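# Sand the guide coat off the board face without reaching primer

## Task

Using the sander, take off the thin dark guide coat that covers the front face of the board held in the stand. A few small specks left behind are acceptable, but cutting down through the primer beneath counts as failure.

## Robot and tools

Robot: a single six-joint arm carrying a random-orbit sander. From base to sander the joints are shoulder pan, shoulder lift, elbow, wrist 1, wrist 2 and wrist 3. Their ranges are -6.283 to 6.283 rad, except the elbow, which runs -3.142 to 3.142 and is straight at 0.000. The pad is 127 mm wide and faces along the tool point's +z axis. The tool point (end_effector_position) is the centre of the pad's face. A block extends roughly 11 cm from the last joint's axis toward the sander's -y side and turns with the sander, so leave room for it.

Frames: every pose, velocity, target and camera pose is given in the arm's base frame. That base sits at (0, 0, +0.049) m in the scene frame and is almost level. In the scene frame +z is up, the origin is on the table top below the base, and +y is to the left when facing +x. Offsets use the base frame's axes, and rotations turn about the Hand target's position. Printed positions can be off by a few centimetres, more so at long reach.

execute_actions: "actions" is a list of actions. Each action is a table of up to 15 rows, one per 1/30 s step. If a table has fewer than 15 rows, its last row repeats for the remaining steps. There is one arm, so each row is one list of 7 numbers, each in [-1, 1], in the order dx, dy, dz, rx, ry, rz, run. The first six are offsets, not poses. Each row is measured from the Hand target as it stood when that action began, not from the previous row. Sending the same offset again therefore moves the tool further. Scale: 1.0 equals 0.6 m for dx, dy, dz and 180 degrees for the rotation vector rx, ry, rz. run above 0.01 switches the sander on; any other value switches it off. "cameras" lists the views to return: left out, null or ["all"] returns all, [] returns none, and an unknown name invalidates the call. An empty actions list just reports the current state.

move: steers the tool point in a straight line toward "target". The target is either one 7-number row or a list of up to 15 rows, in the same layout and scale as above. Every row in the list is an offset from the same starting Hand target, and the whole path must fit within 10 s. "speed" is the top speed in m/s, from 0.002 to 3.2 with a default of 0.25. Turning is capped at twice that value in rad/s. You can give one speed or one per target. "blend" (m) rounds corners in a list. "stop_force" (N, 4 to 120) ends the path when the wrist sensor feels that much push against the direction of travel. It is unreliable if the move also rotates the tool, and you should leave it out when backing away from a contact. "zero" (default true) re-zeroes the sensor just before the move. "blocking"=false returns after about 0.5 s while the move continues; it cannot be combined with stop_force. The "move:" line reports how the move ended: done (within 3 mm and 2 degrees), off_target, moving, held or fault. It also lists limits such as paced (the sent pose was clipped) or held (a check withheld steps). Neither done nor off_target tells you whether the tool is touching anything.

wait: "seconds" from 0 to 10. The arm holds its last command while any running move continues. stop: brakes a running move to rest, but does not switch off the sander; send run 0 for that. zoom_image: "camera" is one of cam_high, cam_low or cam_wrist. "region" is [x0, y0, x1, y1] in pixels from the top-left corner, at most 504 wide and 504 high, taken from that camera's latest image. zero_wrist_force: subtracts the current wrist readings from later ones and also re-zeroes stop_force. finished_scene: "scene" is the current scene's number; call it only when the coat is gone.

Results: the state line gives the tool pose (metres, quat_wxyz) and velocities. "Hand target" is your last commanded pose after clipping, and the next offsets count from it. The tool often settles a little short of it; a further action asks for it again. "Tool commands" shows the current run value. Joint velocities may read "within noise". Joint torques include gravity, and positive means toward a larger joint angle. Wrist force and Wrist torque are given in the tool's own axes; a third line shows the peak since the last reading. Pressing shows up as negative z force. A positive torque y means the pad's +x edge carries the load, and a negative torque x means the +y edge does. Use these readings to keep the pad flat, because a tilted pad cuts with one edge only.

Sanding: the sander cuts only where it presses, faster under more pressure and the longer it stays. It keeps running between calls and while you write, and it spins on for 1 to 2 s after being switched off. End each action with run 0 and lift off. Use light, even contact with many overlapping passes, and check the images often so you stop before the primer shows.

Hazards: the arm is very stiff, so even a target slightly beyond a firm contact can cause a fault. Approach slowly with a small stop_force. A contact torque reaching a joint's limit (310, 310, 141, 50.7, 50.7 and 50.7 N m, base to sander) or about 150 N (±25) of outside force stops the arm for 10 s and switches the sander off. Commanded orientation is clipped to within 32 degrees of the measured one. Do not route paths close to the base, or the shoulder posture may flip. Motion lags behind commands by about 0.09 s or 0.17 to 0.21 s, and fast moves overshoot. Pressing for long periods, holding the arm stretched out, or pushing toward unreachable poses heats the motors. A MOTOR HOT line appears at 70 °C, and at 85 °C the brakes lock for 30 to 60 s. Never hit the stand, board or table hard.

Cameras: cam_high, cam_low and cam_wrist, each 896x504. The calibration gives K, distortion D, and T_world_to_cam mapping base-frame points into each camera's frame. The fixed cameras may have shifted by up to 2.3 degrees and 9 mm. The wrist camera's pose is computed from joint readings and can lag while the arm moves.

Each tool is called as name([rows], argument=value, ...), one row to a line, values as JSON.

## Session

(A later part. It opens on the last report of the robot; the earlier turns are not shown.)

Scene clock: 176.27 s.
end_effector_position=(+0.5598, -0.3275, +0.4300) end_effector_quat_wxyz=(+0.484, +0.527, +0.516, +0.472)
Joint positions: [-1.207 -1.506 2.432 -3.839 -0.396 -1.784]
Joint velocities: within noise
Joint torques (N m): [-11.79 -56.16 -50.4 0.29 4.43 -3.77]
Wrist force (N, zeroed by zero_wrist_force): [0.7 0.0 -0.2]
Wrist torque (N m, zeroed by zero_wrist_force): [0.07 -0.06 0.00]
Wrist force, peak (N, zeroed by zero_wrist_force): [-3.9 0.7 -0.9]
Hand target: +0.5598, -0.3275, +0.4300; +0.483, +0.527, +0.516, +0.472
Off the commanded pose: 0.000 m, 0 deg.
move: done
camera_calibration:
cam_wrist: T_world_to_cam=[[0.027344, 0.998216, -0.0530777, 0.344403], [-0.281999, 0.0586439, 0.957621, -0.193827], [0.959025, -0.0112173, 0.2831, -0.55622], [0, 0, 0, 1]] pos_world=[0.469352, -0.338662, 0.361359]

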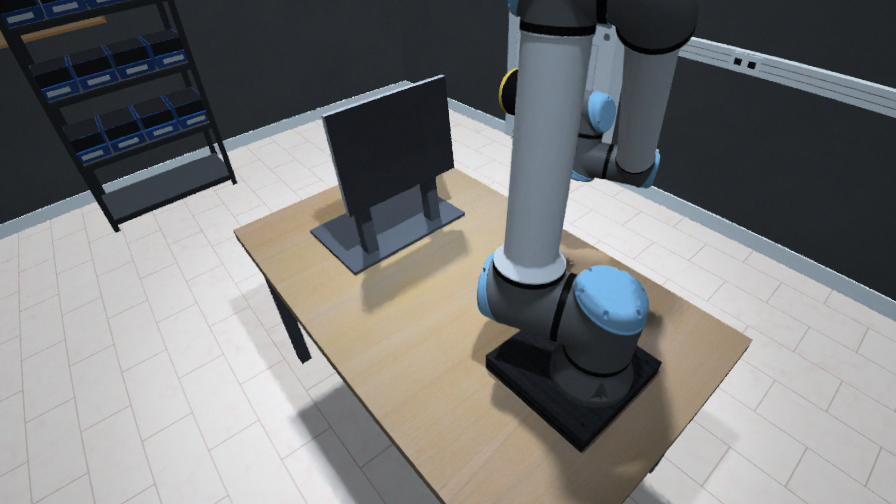

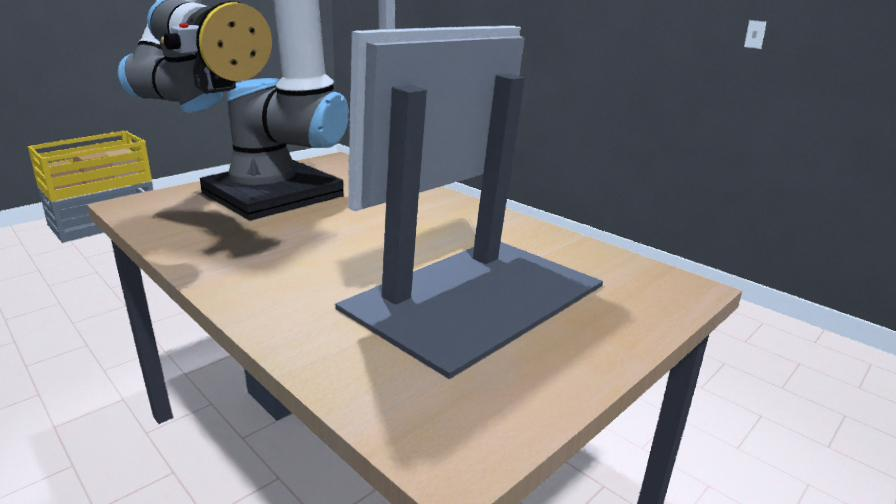

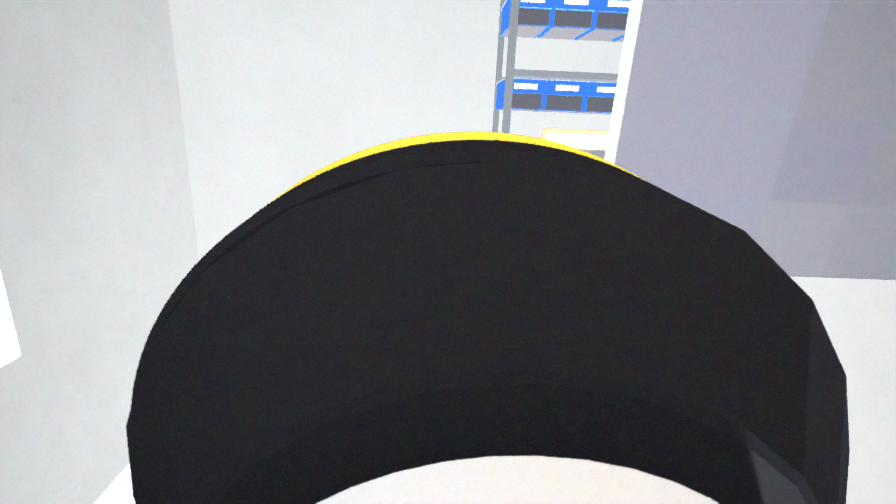

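move([
  [0.2, 0.2083, -0.2, 0, 0, 0, 0],
  [0.29, 0.2083, -0.2, 0, 0, 0, 0],
], speed=0.4, cameras=[])

move([
  [0.0088, 0.0, 0, 0, 0, 0, 1],
  [0.0143, 0.2458, 0, 0, 0, 0, 1],
], speed=[0.02, 0.06], cameras=[])

move([
  [0.0055, 0.2458, 0, 0, 0, 0, 1],
], speed=[0.06], cameras=[])

move(target=[-0.0055, -0.2458, 0, 0, 0, 0, 1], speed=[0.06], cameras=[])

move([
  [-0.01, 0, 0, 0, 0, 0, 0],
  [-0.3, -0.5, 0.2, 0, 0, 0, 0],
], speed=[0.1, 0.4], cameras=["cam_high"])

zoom_image(camera="cam_high", region=[310, 70, 470, 230])

Scene clock: 188.40 s.
end_effector_position=(+0.7336, -0.2025, +0.3100) end_effector_quat_wxyz=(+0.483, +0.527, +0.516, +0.472)
Joint positions: [-0.728 -1.145 2.312 -4.194 -0.869 -1.647]
Joint velocities: within noise
Joint torques (N m): [12.74 -42.36 -39.43 -1.17 -3 2.71]
Wrist force (N, zeroed by zero_wrist_force): [0.0 -0.4 -0.6]
Wrist torque (N m, zeroed by zero_wrist_force): [0.00 -0.05 -0.04]
Wrist force, peak (N, zeroed by zero_wrist_force): [2.4 -2.1 0.8]
Hand target: +0.7338, -0.2025, +0.3100; +0.483, +0.527, +0.516, +0.472
Off the commanded pose: 0.000 m, 0 deg.
move: done
No camera images: "cameras" was empty.

Scene clock: 191.67 s.
end_effector_position=(+0.7424, -0.0552, +0.3100) end_effector_quat_wxyz=(+0.483, +0.527, +0.516, +0.472) end_effector_velocity=(+0.000, +0.003, +0.000) end_effector_angular_velocity=(+0.000, +0.000, +0.001)
Joint positions: [-0.461 -1.168 2.362 -4.239 -1.135 -1.614]
Joint velocities: [0.005 0 0 0 -0.004 0]
Joint torques (N m): [14.65 -67.41 -21.66 -3.17 -2.3 2.96]
Wrist force (N, zeroed by zero_wrist_force): [0.2 -0.4 -29.0]
Wrist torque (N m, zeroed by zero_wrist_force): [0.02 0.08 -0.06]
Wrist force, peak (N, zeroed by zero_wrist_force): [0.2 0.2 -29.5]
Hand target: +0.7424, -0.0550, +0.3100; +0.483, +0.527, +0.516, +0.472
Off the commanded pose: 0.000 m, 0 deg.
move: done
No camera images: "cameras" was empty.

Scene clock: 194.67 s.
end_effector_position=(+0.7457, +0.0922, +0.3100) end_effector_quat_wxyz=(+0.483, +0.527, +0.516, +0.472)
Joint positions: [-0.157 -1.157 2.34 -4.236 -1.437 -1.584]
Joint velocities: within noise
Joint torques (N m): [9.69 -43.7 -48.81 -0.46 -2.59 2.76]
Wrist force (N, zeroed by zero_wrist_force): [0.3 -0.1 -24.2]
Wrist torque (N m, zeroed by zero_wrist_force): [0.14 -0.01 -0.07]
Wrist force, peak (N, zeroed by zero_wrist_force): [-0.6 0.0 -30.5]
Hand target: +0.7457, +0.0924, +0.3100; +0.483, +0.527, +0.516, +0.472
Off the commanded pose: 0.000 m, 0 deg.
move: done
No camera images: "cameras" was empty.

Scene clock: 197.67 s.
end_effector_position=(+0.7424, -0.0548, +0.3100) end_effector_quat_wxyz=(+0.483, +0.527, +0.516, +0.472)
Joint positions: [-0.46 -1.168 2.362 -4.239 -1.136 -1.613]
Joint velocities: within noise
Joint torques (N m): [-11.53 -40.97 -47.5 -0.13 3.49 -3.66]
Wrist force (N, zeroed by zero_wrist_force): [0.3 0.7 -29.5]
Wrist torque (N m, zeroed by zero_wrist_force): [0.20 0.00 -0.06]
Wrist force, peak (N, zeroed by zero_wrist_force): [0.9 0.2 -33.8]
Hand target: +0.7424, -0.0550, +0.3100; +0.483, +0.527, +0.516, +0.472
Off the commanded pose: 0.000 m, 0 deg.
move: done
No camera images: "cameras" was empty.

Scene clock: 199.80 s.
end_effector_position=(+0.5624, -0.3550, +0.4300) end_effector_quat_wxyz=(+0.484, +0.527, +0.516, +0.472)
Joint positions: [-1.224 -1.473 2.393 -3.824 -0.38 -1.794]
Joint velocities: within noise
Joint torques (N m): [-12.92 -58.9 -48.79 -1.18 5 -3.36]
Wrist force (N, zeroed by zero_wrist_force): [0.1 0.0 -0.1]
Wrist torque (N m, zeroed by zero_wrist_force): [0.04 0.01 -0.01]
Wrist force, peak (N, zeroed by zero_wrist_force): [0.0 -0.4 -29.1]
Hand target: +0.5624, -0.3550, +0.4300; +0.483, +0.527, +0.516, +0.472
Off the commanded pose: 0.000 m, 0 deg.
move: done
Images, in order (width x height): cam_high 896x504.

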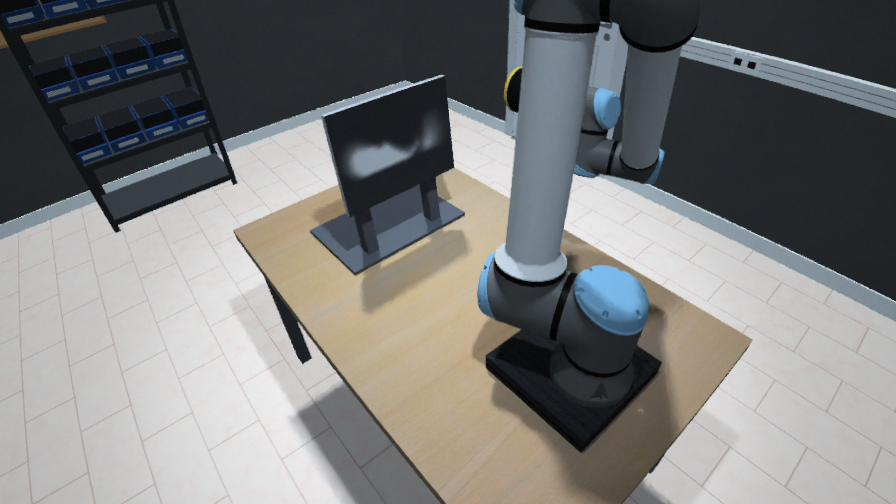

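Scaled by 3.150 from the camera's 896x504 image, which has a finer 1280x720 frame.

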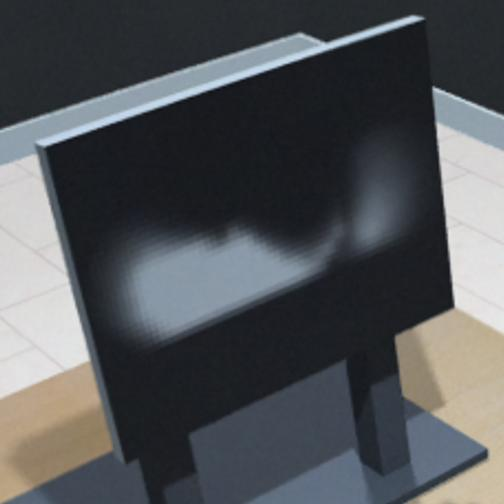

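move([
  [0.2, 0.25, -0.355, 0, 0, 0, 0],
  [0.2722, 0.25, -0.355, 0, 0, 0, 0],
], speed=[0.4,0.2], cameras=[])

move([
  [0.0083, 0.0, 0, 0, 0, 0, 1],
  [0.0208, 0.5583, 0, 0, 0, 0, 1],
], speed=[0.02, 0.045], cameras=[])

move(target=[0.0066, 0, 0.0743, 0, 0, 0, 1], speed=[0.06], cameras=[])

move(target=[-0.0125, -0.5583, 0, 0, 0, 0, 1], speed=[0.045], cameras=[])

move([
  [-0.01, 0, 0, 0, 0, 0, 0],
  [-0.3, -0.25, 0.2, 0, 0, 0, 0],
], speed=[0.1, 0.4], cameras=["cam_high"])

zoom_image(camera="cam_high", region=[310, 70, 470, 230])

Scene clock: 220.07 s.
end_effector_position=(+0.7255, -0.2050, +0.2170) end_effector_quat_wxyz=(+0.483, +0.527, +0.516, +0.472)
Joint positions: [-0.743 -0.952 2.32 -4.393 -0.854 -1.649]
Joint velocities: within noise
Joint torques (N m): [17.67 -49.98 -29.52 -1.03 -3.79 3.06]
Wrist force (N, zeroed by zero_wrist_force): [0.4 -0.2 -0.5]
Wrist torque (N m, zeroed by zero_wrist_force): [0.03 -0.10 -0.05]
Wrist force, peak (N, zeroed by zero_wrist_force): [2.9 -2.4 0.4]
Hand target: +0.7257, -0.2050, +0.2170; +0.483, +0.527, +0.516, +0.472
Off the commanded pose: 0.000 m, 0 deg.
move: done
No camera images: "cameras" was empty.

Scene clock: 228.27 s.
end_effector_position=(+0.7382, +0.1297, +0.2170) end_effector_quat_wxyz=(+0.483, +0.527, +0.516, +0.472)
Joint positions: [-0.08 -0.954 2.331 -4.431 -1.513 -1.578]
Joint velocities: within noise
Joint torques (N m): [15.21 -51.7 -35.25 -1.27 -3.21 2.71]
Wrist force (N, zeroed by zero_wrist_force): [0.3 -0.4 -15.5]
Wrist torque (N m, zeroed by zero_wrist_force): [0.12 -0.22 -0.08]
Wrist force, peak (N, zeroed by zero_wrist_force): [0.0 -0.4 -26.7]
Hand target: +0.7382, +0.1299, +0.2170; +0.483, +0.527, +0.516, +0.472
Off the commanded pose: 0.000 m, 0 deg.
move: done
No camera images: "cameras" was empty.

Scene clock: 229.57 s.
end_effector_position=(+0.7422, +0.1299, +0.2614) end_effector_quat_wxyz=(+0.483, +0.527, +0.516, +0.472)
Joint positions: [-0.079 -1.049 2.331 -4.335 -1.515 -1.578]
Joint velocities: within noise
Joint torques (N m): [13.91 -77.21 -41.02 -1.32 -2.2 2.46]
Wrist force (N, zeroed by zero_wrist_force): [0.3 -0.6 -16.1]
Wrist torque (N m, zeroed by zero_wrist_force): [0.03 -0.19 -0.07]
Wrist force, peak (N, zeroed by zero_wrist_force): [0.0 -0.5 -20.7]
Hand target: +0.7422, +0.1299, +0.2616; +0.483, +0.527, +0.516, +0.472
Off the commanded pose: 0.000 m, 0 deg.
move: done
No camera images: "cameras" was empty.

Scene clock: 237.47 s.
end_effector_position=(+0.7347, -0.2048, +0.2616) end_effector_quat_wxyz=(+0.483, +0.527, +0.516, +0.472)
Joint positions: [-0.73 -1.043 2.31 -4.294 -0.867 -1.647]
Joint velocities: within noise
Joint torques (N m): [-6.14 -48.44 -43.73 0.11 2.43 -3.85]
Wrist force (N, zeroed by zero_wrist_force): [0.4 -0.6 -24.6]
Wrist torque (N m, zeroed by zero_wrist_force): [0.00 0.16 -0.13]
Wrist force, peak (N, zeroed by zero_wrist_force): [0.0 -0.4 -26.0]
Hand target: +0.7347, -0.2050, +0.2616; +0.483, +0.527, +0.516, +0.472
Off the commanded pose: 0.000 m, 0 deg.
move: done
No camera images: "cameras" was empty.

Scene clock: 239.37 s.
end_effector_position=(+0.5547, -0.3550, +0.3816) end_effector_quat_wxyz=(+0.484, +0.527, +0.516, +0.472)
Joint positions: [-1.241 -1.383 2.432 -3.941 -0.363 -1.805]
Joint velocities: within noise
Joint torques (N m): [-15.59 -57.74 -14.33 -0.35 5.15 -3.33]
Wrist force (N, zeroed by zero_wrist_force): [-0.2 -0.2 0.2]
Wrist torque (N m, zeroed by zero_wrist_force): [0.00 0.07 0.02]
Wrist force, peak (N, zeroed by zero_wrist_force): [0.0 -1.0 -25.0]
Hand target: +0.5547, -0.3550, +0.3816; +0.483, +0.527, +0.516, +0.472
Off the commanded pose: 0.000 m, 0 deg.
move: done
Images, in order (width x height): cam_high 896x504.

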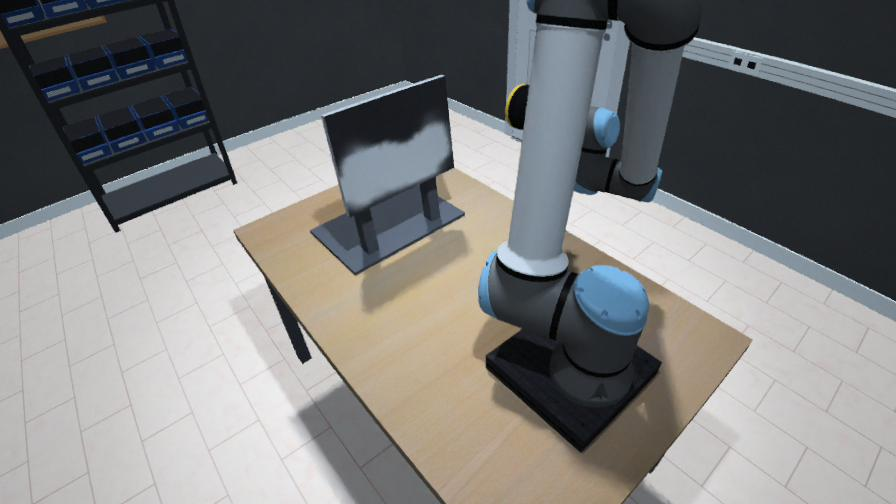

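Scaled by 3.150 from the camera's 896x504 image, which has a finer 1280x720 frame.

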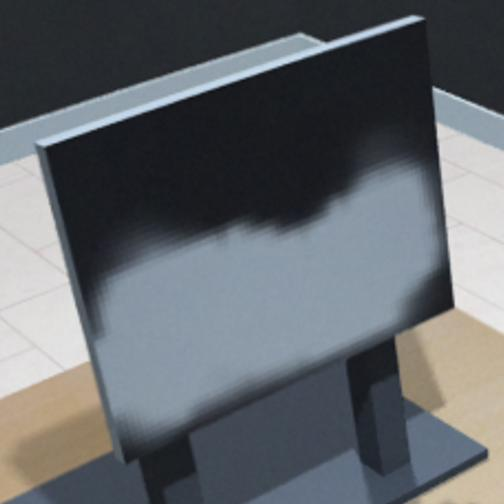

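move([
  [0.2, 0.25, -0.0527, 0, 0, 0, 0],
  [0.3048, 0.25, -0.0527, 0, 0, 0, 0],
], speed=[0.4,0.2], cameras=[])

move([
  [0.0083, 0.0, 0, 0, 0, 0, 1],
  [0.0208, 0.5583, 0, 0, 0, 0, 1],
], speed=[0.02, 0.045], cameras=[])

move(target=[0.0067, 0, 0.075, 0, 0, 0, 1], speed=[0.06], cameras=[])

move(target=[-0.0125, -0.5583, 0, 0, 0, 0, 1], speed=[0.045], cameras=[])

move(target=[0.0059, 0, 0.0667, 0, 0, 0, 1], speed=[0.06], cameras=[])

move(target=[0.0125, 0.5583, 0, 0, 0, 0, 1], speed=[0.045], cameras=[])

move([
  [-0.01, 0, 0, 0, 0, 0, 0],
  [-0.3, -0.6, 0, 0, 0, 0, 0],
  [-0.3, -0.85, 0, 0, 0, 0, 0],
], speed=[0.1, 0.4, 0.4], cameras=["cam_high"])

zoom_image(camera="cam_high", region=[310, 70, 470, 230])

Scene clock: 253.27 s.
end_effector_position=(+0.7373, -0.2050, +0.3500) end_effector_quat_wxyz=(+0.483, +0.527, +0.516, +0.472)
Joint positions: [-0.727 -1.22 2.296 -4.103 -0.87 -1.647]
Joint velocities: within noise
Joint torques (N m): [16.14 -47.36 -43.85 -1.24 -3.43 2.85]
Wrist force (N, zeroed by zero_wrist_force): [0.0 -0.1 -0.6]
Wrist torque (N m, zeroed by zero_wrist_force): [0.02 -0.06 -0.05]
Wrist force, peak (N, zeroed by zero_wrist_force): [-2.8 0.1 -1.8]
Hand target: +0.7376, -0.2050, +0.3500; +0.483, +0.527, +0.516, +0.472
Off the commanded pose: 0.000 m, 0 deg.
move: done
No camera images: "cameras" was empty.

Scene clock: 261.47 s.
end_effector_position=(+0.7500, +0.1297, +0.3500) end_effector_quat_wxyz=(+0.483, +0.527, +0.516, +0.472)
Joint positions: [-0.078 -1.225 2.306 -4.135 -1.515 -1.577]
Joint velocities: within noise
Joint torques (N m): [10.18 -41.75 -48.07 -2.16 -2.85 3.71]
Wrist force (N, zeroed by zero_wrist_force): [-0.1 0.1 -15.7]
Wrist torque (N m, zeroed by zero_wrist_force): [0.09 -0.15 -0.07]
Wrist force, peak (N, zeroed by zero_wrist_force): [-0.4 -0.7 -27.8]
Hand target: +0.7500, +0.1299, +0.3500; +0.483, +0.527, +0.516, +0.472
Off the commanded pose: 0.000 m, 0 deg.
move: done
No camera images: "cameras" was empty.

Scene clock: 262.80 s.
end_effector_position=(+0.7540, +0.1299, +0.3948) end_effector_quat_wxyz=(+0.483, +0.527, +0.516, +0.472)
Joint positions: [-0.077 -1.304 2.283 -4.032 -1.517 -1.577]
Joint velocities: within noise
Joint torques (N m): [11.64 -69.14 -53.93 -1.54 -2.18 2.22]
Wrist force (N, zeroed by zero_wrist_force): [-0.5 -0.6 -17.1]
Wrist torque (N m, zeroed by zero_wrist_force): [0.07 -0.12 -0.09]
Wrist force, peak (N, zeroed by zero_wrist_force): [0.2 -1.2 -17.6]
Hand target: +0.7541, +0.1299, +0.3950; +0.483, +0.527, +0.516, +0.472
Off the commanded pose: 0.000 m, 0 deg.
move: done
No camera images: "cameras" was empty.

Scene clock: 270.70 s.
end_effector_position=(+0.7466, -0.2048, +0.3950) end_effector_quat_wxyz=(+0.483, +0.527, +0.516, +0.472)
Joint positions: [-0.714 -1.292 2.263 -3.999 -0.883 -1.645]
Joint velocities: within noise
Joint torques (N m): [-3.55 -36.41 -54.3 -0.31 3.19 -3.48]
Wrist force (N, zeroed by zero_wrist_force): [0.0 -0.6 -25.0]
Wrist torque (N m, zeroed by zero_wrist_force): [0.03 0.26 -0.10]
Wrist force, peak (N, zeroed by zero_wrist_force): [-0.6 -0.4 -26.9]
Hand target: +0.7466, -0.2050, +0.3950; +0.483, +0.527, +0.516, +0.472
Off the commanded pose: 0.000 m, 0 deg.
move: done
No camera images: "cameras" was empty.

Scene clock: 271.93 s.
end_effector_position=(+0.7501, -0.2050, +0.4348) end_effector_quat_wxyz=(+0.483, +0.527, +0.516, +0.472)
Joint positions: [-0.71 -1.354 2.236 -3.911 -0.887 -1.644]
Joint velocities: within noise
Joint torques (N m): [18.6 -64.83 -57.49 -0.96 -2.42 -3.55]
Wrist force (N, zeroed by zero_wrist_force): [-0.7 -0.8 -19.3]
Wrist torque (N m, zeroed by zero_wrist_force): [0.34 0.26 -0.09]
Wrist force, peak (N, zeroed by zero_wrist_force): [-0.8 -1.4 -27.4]
Hand target: +0.7501, -0.2050, +0.4350; +0.483, +0.527, +0.516, +0.472
Off the commanded pose: 0.000 m, 0 deg.
move: done
No camera images: "cameras" was empty.

Scene clock: 279.87 s.
end_effector_position=(+0.7576, +0.1297, +0.4350) end_effector_quat_wxyz=(+0.483, +0.527, +0.516, +0.472)
Joint positions: [-0.077 -1.368 2.256 -3.941 -1.517 -1.577]
Joint velocities: within noise
Joint torques (N m): [13.41 -35.46 -57.08 -2.12 -2.2 3.72]
Wrist force (N, zeroed by zero_wrist_force): [-0.5 -0.8 -12.2]
Wrist torque (N m, zeroed by zero_wrist_force): [0.23 -0.04 -0.06]
Wrist force, peak (N, zeroed by zero_wrist_force): [-0.7 -1.2 -23.0]
Hand target: +0.7576, +0.1299, +0.4350; +0.483, +0.527, +0.516, +0.472
Off the commanded pose: 0.000 m, 0 deg.
move: done
No camera images: "cameras" was empty.

Scene clock: 282.37 s.
end_effector_position=(+0.5775, -0.3798, +0.4350) end_effector_quat_wxyz=(+0.483, +0.527, +0.516, +0.472)
Joint positions: [-1.212 -1.437 2.336 -3.81 -0.392 -1.787]
Joint velocities: within noise
Joint torques (N m): [-13.05 -34.02 -52.42 -0.29 5.06 -4.02]
Wrist force (N, zeroed by zero_wrist_force): [0.3 -0.5 0.1]
Wrist torque (N m, zeroed by zero_wrist_force): [0.03 0.01 -0.01]
Wrist force, peak (N, zeroed by zero_wrist_force): [-0.2 -0.7 -12.2]
Hand target: +0.5776, -0.3801, +0.4350; +0.483, +0.527, +0.516, +0.472
Off the commanded pose: 0.000 m, 0 deg.
move: done
Images, in order (width x height): cam_high 896x504.

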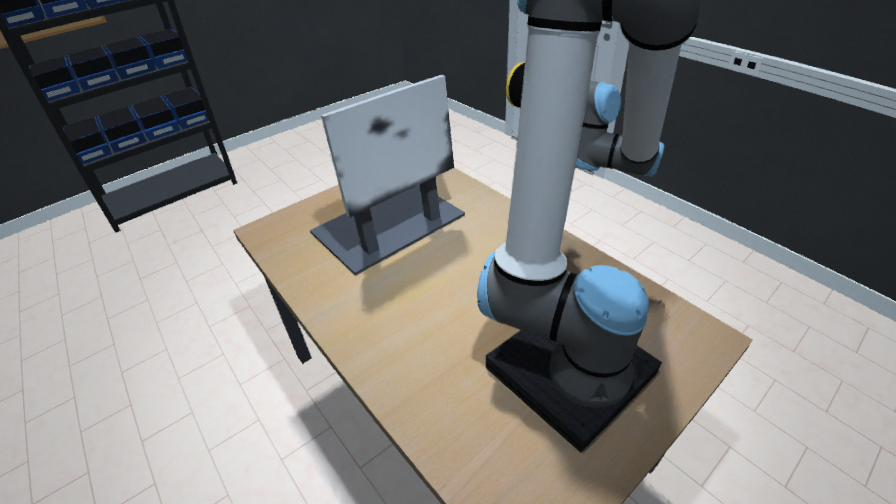

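Scaled by 3.150 from the camera's 896x504 image, which has a finer 1280x720 frame.

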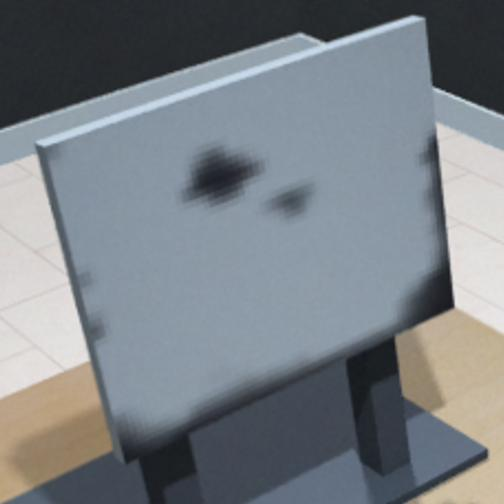

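move([
  [0.12, 0.8668, -0.225, 0, 0, 0, 0],
  [0.2722, 0.8668, -0.225, 0, 0, 0, 0],
], speed=[0.5,0.2], cameras=[])

move([
  [0.0083, 0.0, 0, 0, 0, 0, 1],
  [-0.0068, 0, -0.1717, 0, 0, 0, 1],
], speed=[0.02, 0.06], cameras=[])

move(target=[-0.0135, -0.6033, 0, 0, 0, 0, 1], speed=[0.05], cameras=[])

move(target=[0.027, 0, 0.305, 0, 0, 0, 1], speed=[0.06], cameras=[])

move([
  [-0.01, 0, 0, 0, 0, 0, 0],
  [-0.3, -0.25, 0, 0, 0, 0, 0],
], speed=[0.1, 0.4], cameras=["cam_high"])

zoom_image(camera="cam_high", region=[310, 70, 470, 230])

Scene clock: 308.23 s.
end_effector_position=(+0.7407, +0.1400, +0.3000) end_effector_quat_wxyz=(+0.483, +0.527, +0.516, +0.472)
Joint positions: [-0.059 -1.13 2.328 -4.251 -1.535 -1.576]
Joint velocities: within noise
Joint torques (N m): [13.79 -50.04 -38.68 -2.34 -4.66 3.13]
Wrist force (N, zeroed by zero_wrist_force): [0.2 -0.3 -0.7]
Wrist torque (N m, zeroed by zero_wrist_force): [0.02 -0.02 -0.02]
Wrist force, peak (N, zeroed by zero_wrist_force): [4.2 -1.6 -0.9]
Hand target: +0.7409, +0.1400, +0.3000; +0.483, +0.527, +0.516, +0.472
Off the commanded pose: 0.000 m, 0 deg.
move: done
No camera images: "cameras" was empty.

Scene clock: 310.77 s.
end_effector_position=(+0.7368, +0.1400, +0.1972) end_effector_quat_wxyz=(+0.483, +0.527, +0.516, +0.472)
Joint positions: [-0.059 -0.91 2.323 -4.467 -1.535 -1.576]
Joint velocities: within noise
Joint torques (N m): [-12.75 -55.26 -35.14 -4.33 2.54 -2.6]
Wrist force (N, zeroed by zero_wrist_force): [0.4 -0.6 -17.0]
Wrist torque (N m, zeroed by zero_wrist_force): [-0.05 -0.36 -0.10]
Wrist force, peak (N, zeroed by zero_wrist_force): [0.6 -0.5 -17.1]
Hand target: +0.7368, +0.1400, +0.1970; +0.483, +0.527, +0.516, +0.472
Off the commanded pose: 0.000 m, 0 deg.
move: done
No camera images: "cameras" was empty.

Scene clock: 318.47 s.
end_effector_position=(+0.7287, -0.2217, +0.1970) end_effector_quat_wxyz=(+0.483, +0.527, +0.516, +0.472)
Joint positions: [-0.763 -0.905 2.297 -4.415 -0.834 -1.652]
Joint velocities: within noise
Joint torques (N m): [-13.06 -53.83 -36 0.34 3.4 -2.97]
Wrist force (N, zeroed by zero_wrist_force): [-0.1 -0.6 -23.6]
Wrist torque (N m, zeroed by zero_wrist_force): [-0.14 0.40 -0.10]
Wrist force, peak (N, zeroed by zero_wrist_force): [0.1 -0.6 -30.1]
Hand target: +0.7287, -0.2220, +0.1970; +0.483, +0.527, +0.516, +0.472
Off the commanded pose: 0.000 m, 0 deg.
move: done
No camera images: "cameras" was empty.

Scene clock: 322.10 s.
end_effector_position=(+0.7449, -0.2220, +0.3798) end_effector_quat_wxyz=(+0.483, +0.527, +0.516, +0.472)
Joint positions: [-0.742 -1.259 2.26 -4.026 -0.855 -1.649]
Joint velocities: within noise
Joint torques (N m): [14.87 -72.79 -54.58 0.07 -2.89 -2.94]
Wrist force (N, zeroed by zero_wrist_force): [-0.2 -0.5 -26.0]
Wrist torque (N m, zeroed by zero_wrist_force): [0.03 0.41 -0.09]
Wrist force, peak (N, zeroed by zero_wrist_force): [-0.5 -0.7 -27.6]
Hand target: +0.7449, -0.2220, +0.3800; +0.483, +0.527, +0.516, +0.472
Off the commanded pose: 0.000 m, 0 deg.
move: done
No camera images: "cameras" was empty.

Scene clock: 323.83 s.
end_effector_position=(+0.5650, -0.3719, +0.3800) end_effector_quat_wxyz=(+0.484, +0.527, +0.516, +0.472)
Joint positions: [-1.231 -1.353 2.394 -3.94 -0.372 -1.799]
Joint velocities: within noise
Joint torques (N m): [-15.66 -61.71 -15.03 -0.74 5.02 -3.29]
Wrist force (N, zeroed by zero_wrist_force): [-0.1 0.0 0.3]
Wrist torque (N m, zeroed by zero_wrist_force): [0.03 0.06 -0.01]
Wrist force, peak (N, zeroed by zero_wrist_force): [0.2 -0.4 -25.6]
Hand target: +0.5649, -0.3720, +0.3800; +0.483, +0.527, +0.516, +0.472
Off the commanded pose: 0.000 m, 0 deg.
move: done
Images, in order (width x height): cam_high 896x504.

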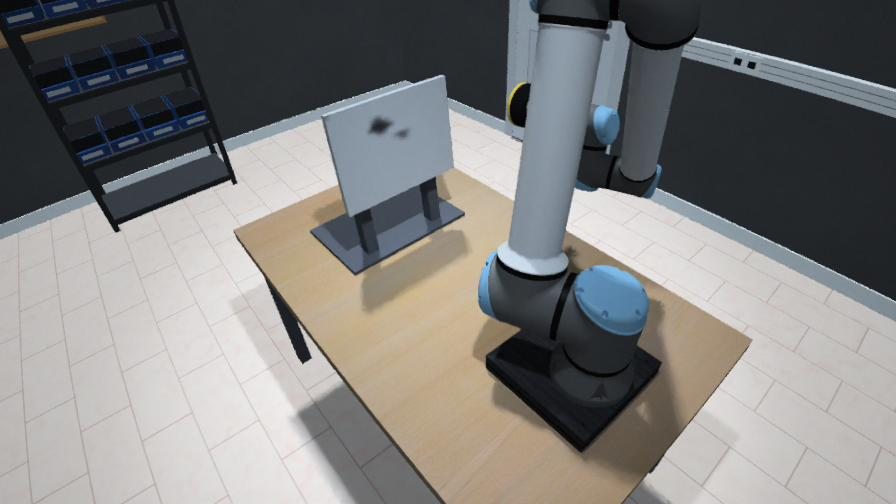

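Scaled by 3.150 from the camera's 896x504 image, which has a finer 1280x720 frame.

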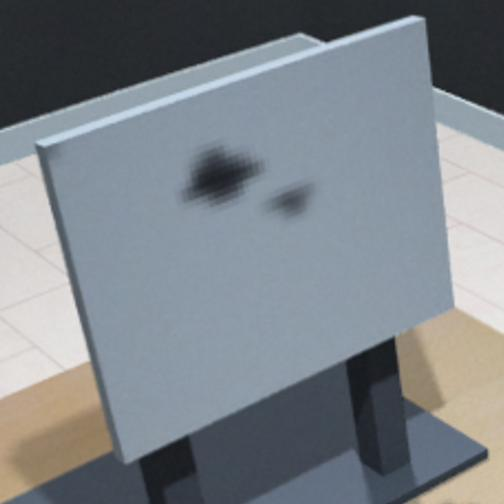

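move([
  [0.1, 0.635, -0.0745, 0, 0.0222, 0, 0],
  [0.2802, 0.635, -0.0745, 0, 0.0222, 0, 0],
], speed=[0.4,0.15], cameras=[])

move(target=[0.1, 0, 0, 0, 0, 0, 0], speed=0.005, stop_force=4)

Scene clock: 341.40 s.
end_effector_position=(+0.7329, +0.0090, +0.3353) end_effector_quat_wxyz=(+0.465, +0.543, +0.532, +0.453)
Joint positions: [-0.337 -1.279 2.386 -4.083 -1.26 -1.625]
Joint velocities: within noise
Joint torques (N m): [18.24 -40.2 -43.08 -2.71 -4.27 3.52]
Wrist force (N, zeroed by zero_wrist_force): [-0.4 -0.3 -0.2]
Wrist torque (N m, zeroed by zero_wrist_force): [-0.04 0.04 -0.02]
Wrist force, peak (N, zeroed by zero_wrist_force): [-3.8 0.2 0.0]
Hand target: +0.7331, +0.0090, +0.3353; +0.465, +0.543, +0.532, +0.453
Off the commanded pose: 0.000 m, 0 deg.
move: done
No camera images: "cameras" was empty.

Scene clock: 344.63 s.
end_effector_position=(+0.7426, +0.0091, +0.3353) end_effector_quat_wxyz=(+0.465, +0.543, +0.532, +0.453)
Joint positions: [-0.33 -1.268 2.367 -4.075 -1.267 -1.624]
Joint velocities: within noise
Joint torques (N m): [-12.04 -69.44 -17.61 -6.86 2.54 0.83]
Wrist force (N, zeroed by zero_wrist_force): [-0.2 -0.7 -4.7]
Wrist torque (N m, zeroed by zero_wrist_force): [-0.23 0.02 -0.01]
Wrist force, peak (N, zeroed by zero_wrist_force): [0.1 -2.0 -5.2]
Hand target: +0.7426, +0.0090, +0.3353; +0.465, +0.543, +0.532, +0.453 (not the last commanded pose)
Off the commanded pose: 0.050 m, 0 deg.
move: contact
camera_calibration:
cam_wrist: T_world_to_cam=[[0.0235716, 0.998216, -0.0548606, 0.00197504], [-0.214439, 0.058647, 0.974975, -0.127267], [0.976453, -0.0112174, 0.215439, -0.691235], [0, 0, 0, 1]] pos_world=[0.64762, -0.00226154, 0.273109]

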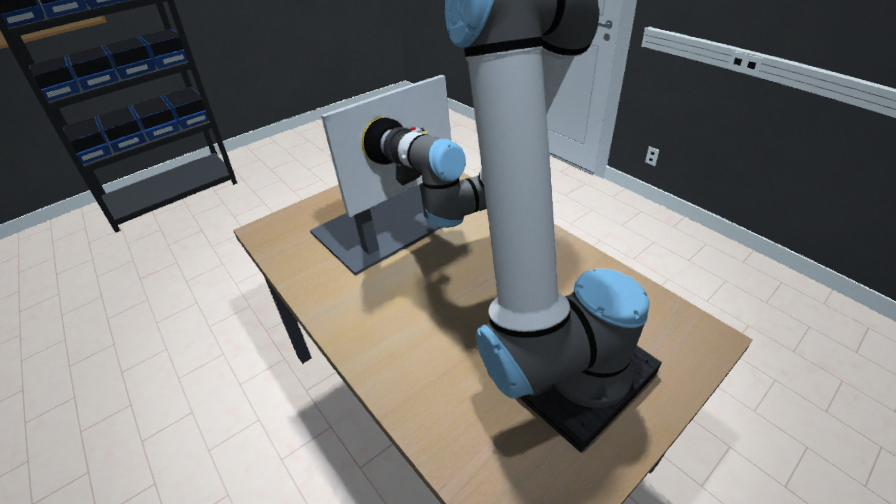

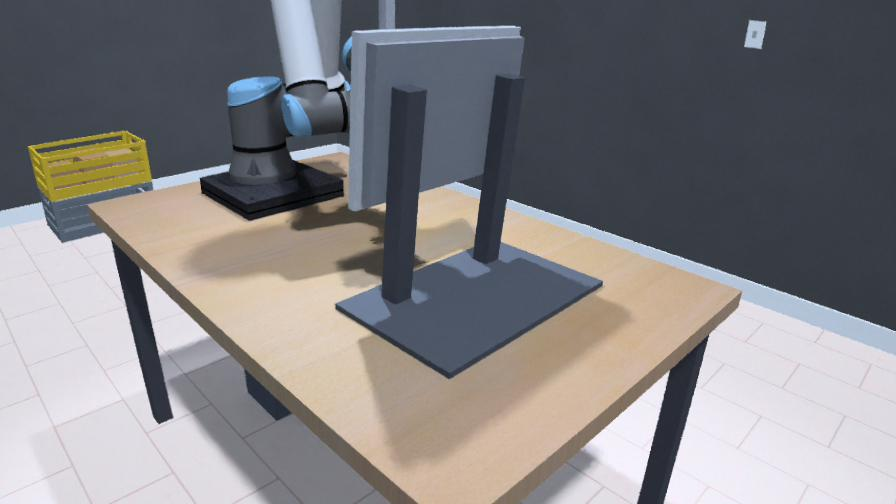

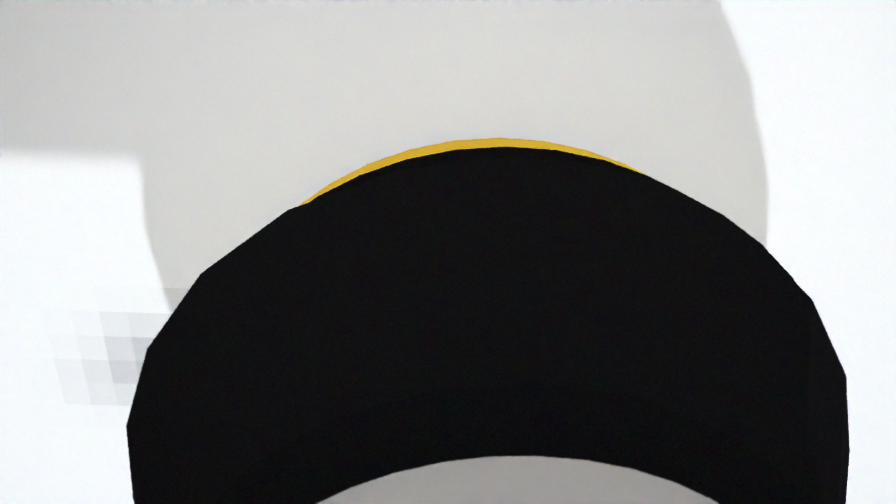

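move([
  [0.002, 0, 0.02, 0, 0, 0, 1],
  [-0.0016, 0, -0.02, 0, 0, 0, 1],
  [0.0002, 0, 0, 0, 0, 0, 1],
], speed=0.012, cameras=[])

move([
  [-0.01, 0, 0, 0, 0, 0, 0],
  [-0.2, -0.6, 0, 0, 0, 0, 0],
], speed=[0.1, 0.5], cameras=["cam_high"])

zoom_image(camera="cam_high", region=[310, 70, 470, 230])

Scene clock: 356.80 s.
end_effector_position=(+0.7427, +0.0090, +0.3351) end_effector_quat_wxyz=(+0.465, +0.543, +0.532, +0.453)
Joint positions: [-0.33 -1.268 2.367 -4.076 -1.267 -1.624]
Joint velocities: within noise
Joint torques (N m): [14.4 -70.91 -46.42 -3.47 -2.7 2.74]
Wrist force (N, zeroed by zero_wrist_force): [-0.1 -0.7 -4.8]
Wrist torque (N m, zeroed by zero_wrist_force): [-0.26 0.02 -0.06]
Wrist force, peak (N, zeroed by zero_wrist_force): [0.2 -1.1 -5.9]
Hand target: +0.7427, +0.0090, +0.3353; +0.465, +0.543, +0.532, +0.453
Off the commanded pose: 0.000 m, 0 deg.
move: done
No camera images: "cameras" was empty.

Scene clock: 358.70 s.
end_effector_position=(+0.6227, -0.3509, +0.3352) end_effector_quat_wxyz=(+0.465, +0.543, +0.532, +0.453)
Joint positions: [-1.095 -1.28 2.369 -3.911 -0.521 -1.854]
Joint velocities: within noise
Joint torques (N m): [-13.96 -68.99 -42.93 -1.7 5.21 -3.44]
Wrist force (N, zeroed by zero_wrist_force): [0.3 -0.1 -0.1]
Wrist torque (N m, zeroed by zero_wrist_force): [0.05 -0.07 0.05]
Wrist force, peak (N, zeroed by zero_wrist_force): [-0.2 -1.1 -4.8]
Hand target: +0.6227, -0.3510, +0.3353; +0.465, +0.543, +0.532, +0.453
Off the commanded pose: 0.000 m, 0 deg.
move: done
Images, in order (width x height): cam_high 896x504.

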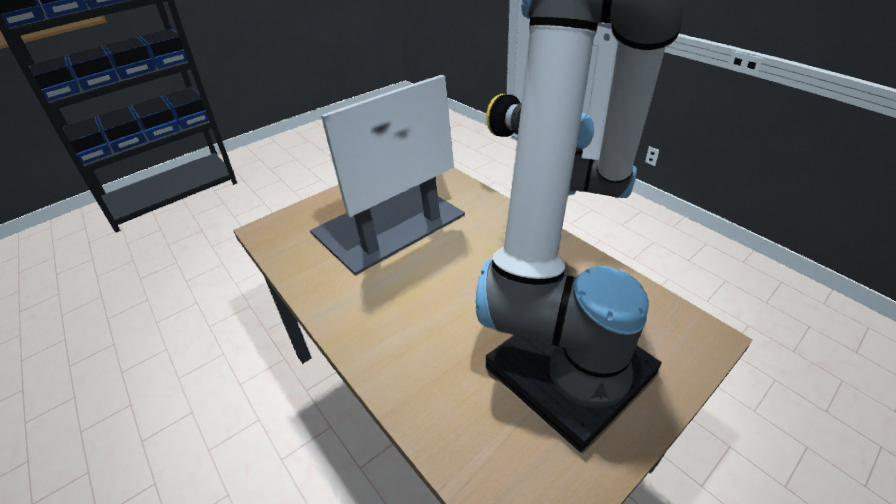

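Scaled by 3.150 from the camera's 896x504 image, which has a finer 1280x720 frame.

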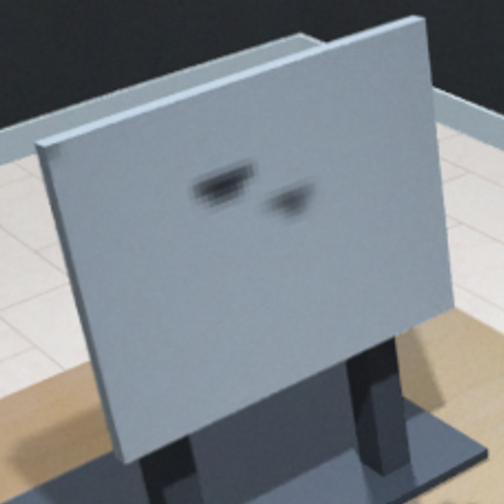

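move([
  [0.1, 0.6, -0.0333, 0, 0, 0, 0],
  [0.19, 0.6, -0.0333, 0, 0, 0, 0],
], speed=[0.4,0.15], cameras=[])

move(target=[0.1, 0, 0, 0, 0, 0, 0], speed=0.005, stop_force=5, cameras=[])

move([
  [0.0018, 0, 0.018, 0, 0, 0, 1],
  [-0.0016, 0, -0.018, 0, 0, 0, 1],
  [0.0002, 0, 0, 0, 0, 0, 1],
], speed=0.01, cameras=[])

move([
  [-0.01, 0, 0, 0, 0, 0, 0],
  [-0.02, -0.1117, -0.055, 0, 0, 0, 0],
], speed=[0.1, 0.1], cameras=[])

wait(seconds=1, cameras=["cam_high"])

move(target=[0.1, 0, 0, 0, 0, 0, 0], speed=0.005, stop_force=5, cameras=[])

move([
  [0.0017, 0, 0.017, 0, 0, 0, 1],
  [-0.0015, 0, -0.017, 0, 0, 0, 1],
  [0.0002, 0, 0, 0, 0, 0, 1],
], speed=0.01, cameras=[])

move([
  [-0.01, 0, 0, 0, 0, 0, 0],
  [-0.2, -0.5, 0, 0, 0, 0, 0],
], speed=[0.1, 0.5], cameras=["cam_high"])

zoom_image(camera="cam_high", region=[310, 70, 470, 230])

Scene clock: 378.57 s.
end_effector_position=(+0.7365, +0.0090, +0.3153) end_effector_quat_wxyz=(+0.465, +0.543, +0.532, +0.453)
Joint positions: [-0.335 -1.232 2.384 -4.128 -1.263 -1.625]
Joint velocities: within noise
Joint torques (N m): [13.89 -38.3 -42.4 -2.68 -3.83 3.06]
Wrist force (N, zeroed by zero_wrist_force): [-0.1 0.2 -0.3]
Wrist torque (N m, zeroed by zero_wrist_force): [0.04 -0.01 -0.01]
Wrist force, peak (N, zeroed by zero_wrist_force): [-3.7 -0.4 -0.5]
Hand target: +0.7367, +0.0090, +0.3153; +0.465, +0.543, +0.532, +0.453
Off the commanded pose: 0.000 m, 0 deg.
move: done
No camera images: "cameras" was empty.

Scene clock: 380.77 s.
end_effector_position=(+0.7411, +0.0091, +0.3153) end_effector_quat_wxyz=(+0.465, +0.543, +0.532, +0.453)
Joint positions: [-0.331 -1.228 2.375 -4.124 -1.266 -1.624]
Joint velocities: within noise
Joint torques (N m): [-12.4 -66.66 -15.7 -7.31 2.46 0.73]
Wrist force (N, zeroed by zero_wrist_force): [0.0 -0.6 -5.8]
Wrist torque (N m, zeroed by zero_wrist_force): [-0.26 -0.03 0.00]
Wrist force, peak (N, zeroed by zero_wrist_force): [0.0 -1.5 -6.9]
Hand target: +0.7412, +0.0091, +0.3153; +0.465, +0.543, +0.532, +0.453 (not the last commanded pose)
Off the commanded pose: 0.056 m, 0 deg.
move: contact
No camera images: "cameras" was empty.

Scene clock: 385.43 s.
end_effector_position=(+0.7413, +0.0090, +0.3151) end_effector_quat_wxyz=(+0.465, +0.543, +0.532, +0.453)
Joint positions: [-0.331 -1.227 2.375 -4.124 -1.266 -1.624]
Joint velocities: within noise
Joint torques (N m): [12.69 -72.73 -43.02 -2.28 -2.24 2.93]
Wrist force (N, zeroed by zero_wrist_force): [0.4 -0.9 -7.5]
Wrist torque (N m, zeroed by zero_wrist_force): [-0.38 -0.05 -0.06]
Wrist force, peak (N, zeroed by zero_wrist_force): [0.5 -1.2 -8.2]
Hand target: +0.7413, +0.0091, +0.3153; +0.465, +0.543, +0.532, +0.453
Off the commanded pose: 0.000 m, 0 deg.
move: done
No camera images: "cameras" was empty.

Scene clock: 386.90 s.
end_effector_position=(+0.7293, -0.0578, +0.2823) end_effector_quat_wxyz=(+0.465, +0.543, +0.532, +0.453)
Joint positions: [-0.477 -1.165 2.401 -4.203 -1.123 -1.65]
Joint velocities: within noise
Joint torques (N m): [-10.69 -36.83 -11.24 -8.29 4.1 -3.61]
Wrist force (N, zeroed by zero_wrist_force): [0.1 0.1 0.0]
Wrist torque (N m, zeroed by zero_wrist_force): [0.01 -0.01 0.02]
Wrist force, peak (N, zeroed by zero_wrist_force): [0.0 -1.1 -7.7]
Hand target: +0.7293, -0.0580, +0.2823; +0.465, +0.543, +0.532, +0.453
Off the commanded pose: 0.000 m, 0 deg.
move: done
No camera images: "cameras" was empty.

Scene clock: 387.90 s.
end_effector_position=(+0.7293, -0.0580, +0.2823) end_effector_quat_wxyz=(+0.465, +0.543, +0.532, +0.453)
Joint positions: [-0.477 -1.165 2.401 -4.203 -1.123 -1.651]
Joint velocities: within noise
Joint torques (N m): [-13.07 -41.51 -25.83 -7.72 3.81 -3.57]
Wrist force (N, zeroed by zero_wrist_force): [0.2 0.0 -0.3]
Wrist torque (N m, zeroed by zero_wrist_force): [-0.01 -0.04 0.02]
Wrist force, peak (N, zeroed by zero_wrist_force): [0.6 -0.4 -0.3]
Hand target: +0.7293, -0.0580, +0.2823; +0.465, +0.543, +0.532, +0.453
Tool commands: tool/run=+0.0
Off the commanded pose: 0.000 m, 0 deg.
wait: 1.00 s; at rest by 0.17 s
Images, in order (width x height): cam_high 896x504.

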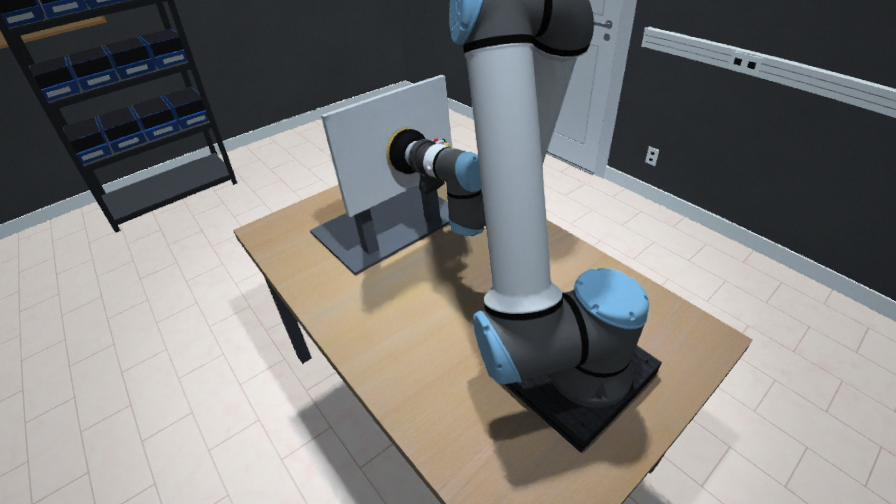

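Scene clock: 390.70 s.
end_effector_position=(+0.7365, -0.0580, +0.2823) end_effector_quat_wxyz=(+0.465, +0.543, +0.532, +0.453)
Joint positions: [-0.47 -1.158 2.386 -4.195 -1.13 -1.649]
Joint velocities: within noise
Joint torques (N m): [-11.71 -74.35 -12.62 -6.81 2.66 -0.74]
Wrist force (N, zeroed by zero_wrist_force): [-0.1 -0.3 -5.8]
Wrist torque (N m, zeroed by zero_wrist_force): [-0.32 -0.01 0.00]
Wrist force, peak (N, zeroed by zero_wrist_force): [0.0 -0.9 -7.0]
Hand target: +0.7365, -0.0580, +0.2823; +0.465, +0.543, +0.532, +0.453 (not the last commanded pose)
Off the commanded pose: 0.053 m, 0 deg.
move: contact
No camera images: "cameras" was empty.

Scene clock: 395.13 s.
end_effector_position=(+0.7366, -0.0580, +0.2821) end_effector_quat_wxyz=(+0.465, +0.543, +0.532, +0.453)
Joint positions: [-0.47 -1.158 2.386 -4.196 -1.13 -1.649]
Joint velocities: within noise
Joint torques (N m): [13.85 -72.44 -40.07 -2.73 -2 2.8]
Wrist force (N, zeroed by zero_wrist_force): [0.3 -0.5 -5.7]
Wrist torque (N m, zeroed by zero_wrist_force): [-0.28 -0.02 -0.04]
Wrist force, peak (N, zeroed by zero_wrist_force): [0.3 -1.0 -6.2]
Hand target: +0.7366, -0.0580, +0.2823; +0.465, +0.543, +0.532, +0.453
Off the commanded pose: 0.000 m, 0 deg.
move: done
No camera images: "cameras" was empty.

Scene clock: 396.93 s.
end_effector_position=(+0.6166, -0.3579, +0.2823) end_effector_quat_wxyz=(+0.465, +0.543, +0.532, +0.453)
Joint positions: [-1.113 -1.167 2.382 -4.027 -0.504 -1.866]
Joint velocities: within noise
Joint torques (N m): [-15.57 -72.99 -37.61 -1.24 4.54 -3.81]
Wrist force (N, zeroed by zero_wrist_force): [0.3 -0.5 -0.4]
Wrist torque (N m, zeroed by zero_wrist_force): [0.00 -0.10 0.05]
Wrist force, peak (N, zeroed by zero_wrist_force): [0.4 -0.8 -5.5]
Hand target: +0.6166, -0.3580, +0.2823; +0.465, +0.543, +0.532, +0.453
Off the commanded pose: 0.000 m, 0 deg.
move: done
Images, in order (width x height): cam_high 896x504.

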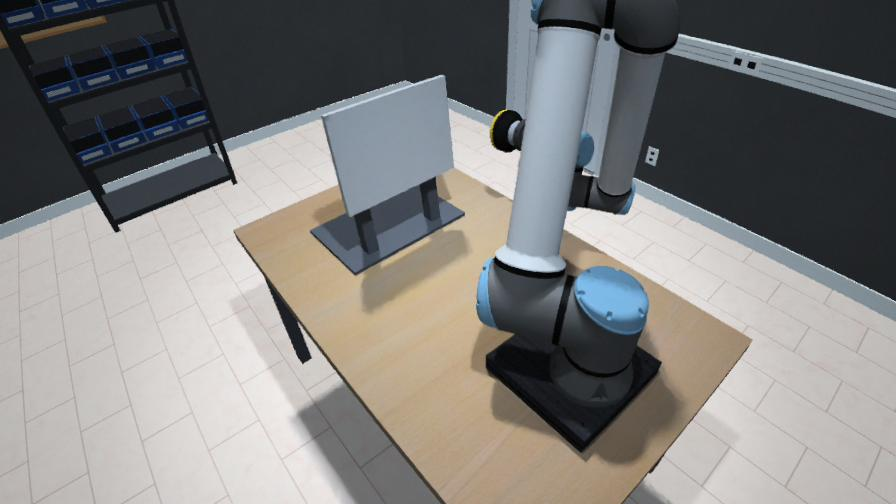

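Scaled by 3.150 from the camera's 896x504 image, which has a finer 1280x720 frame.

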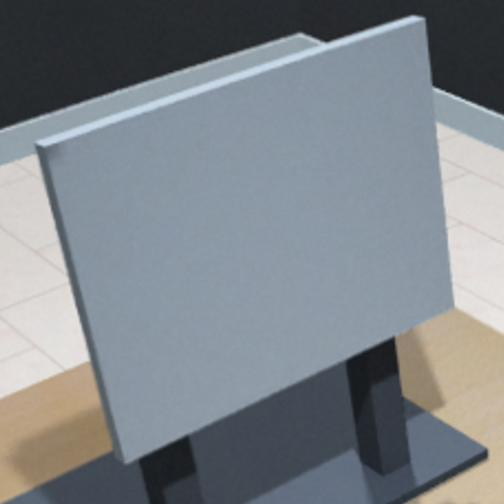

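zoom_image(camera="cam_high", region=[315, 100, 365, 150])

zoom_image(camera="cam_high", region=[415, 110, 465, 185])

Scaled by 10.080 from the camera's 896x504 image, which has a finer 1280x720 frame.

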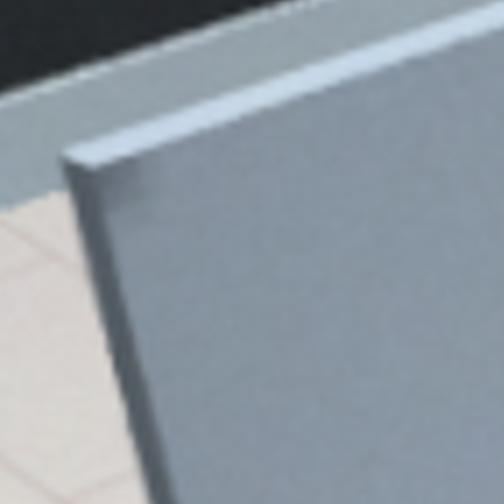

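Scaled by 6.720 from the camera's 896x504 image, which has a finer 1280x720 frame.

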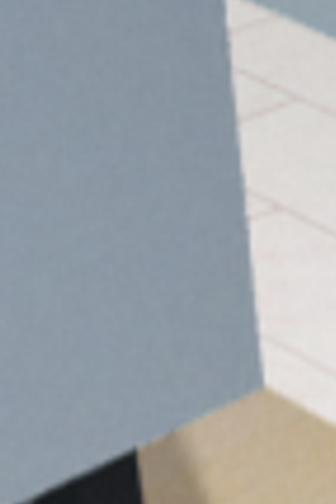

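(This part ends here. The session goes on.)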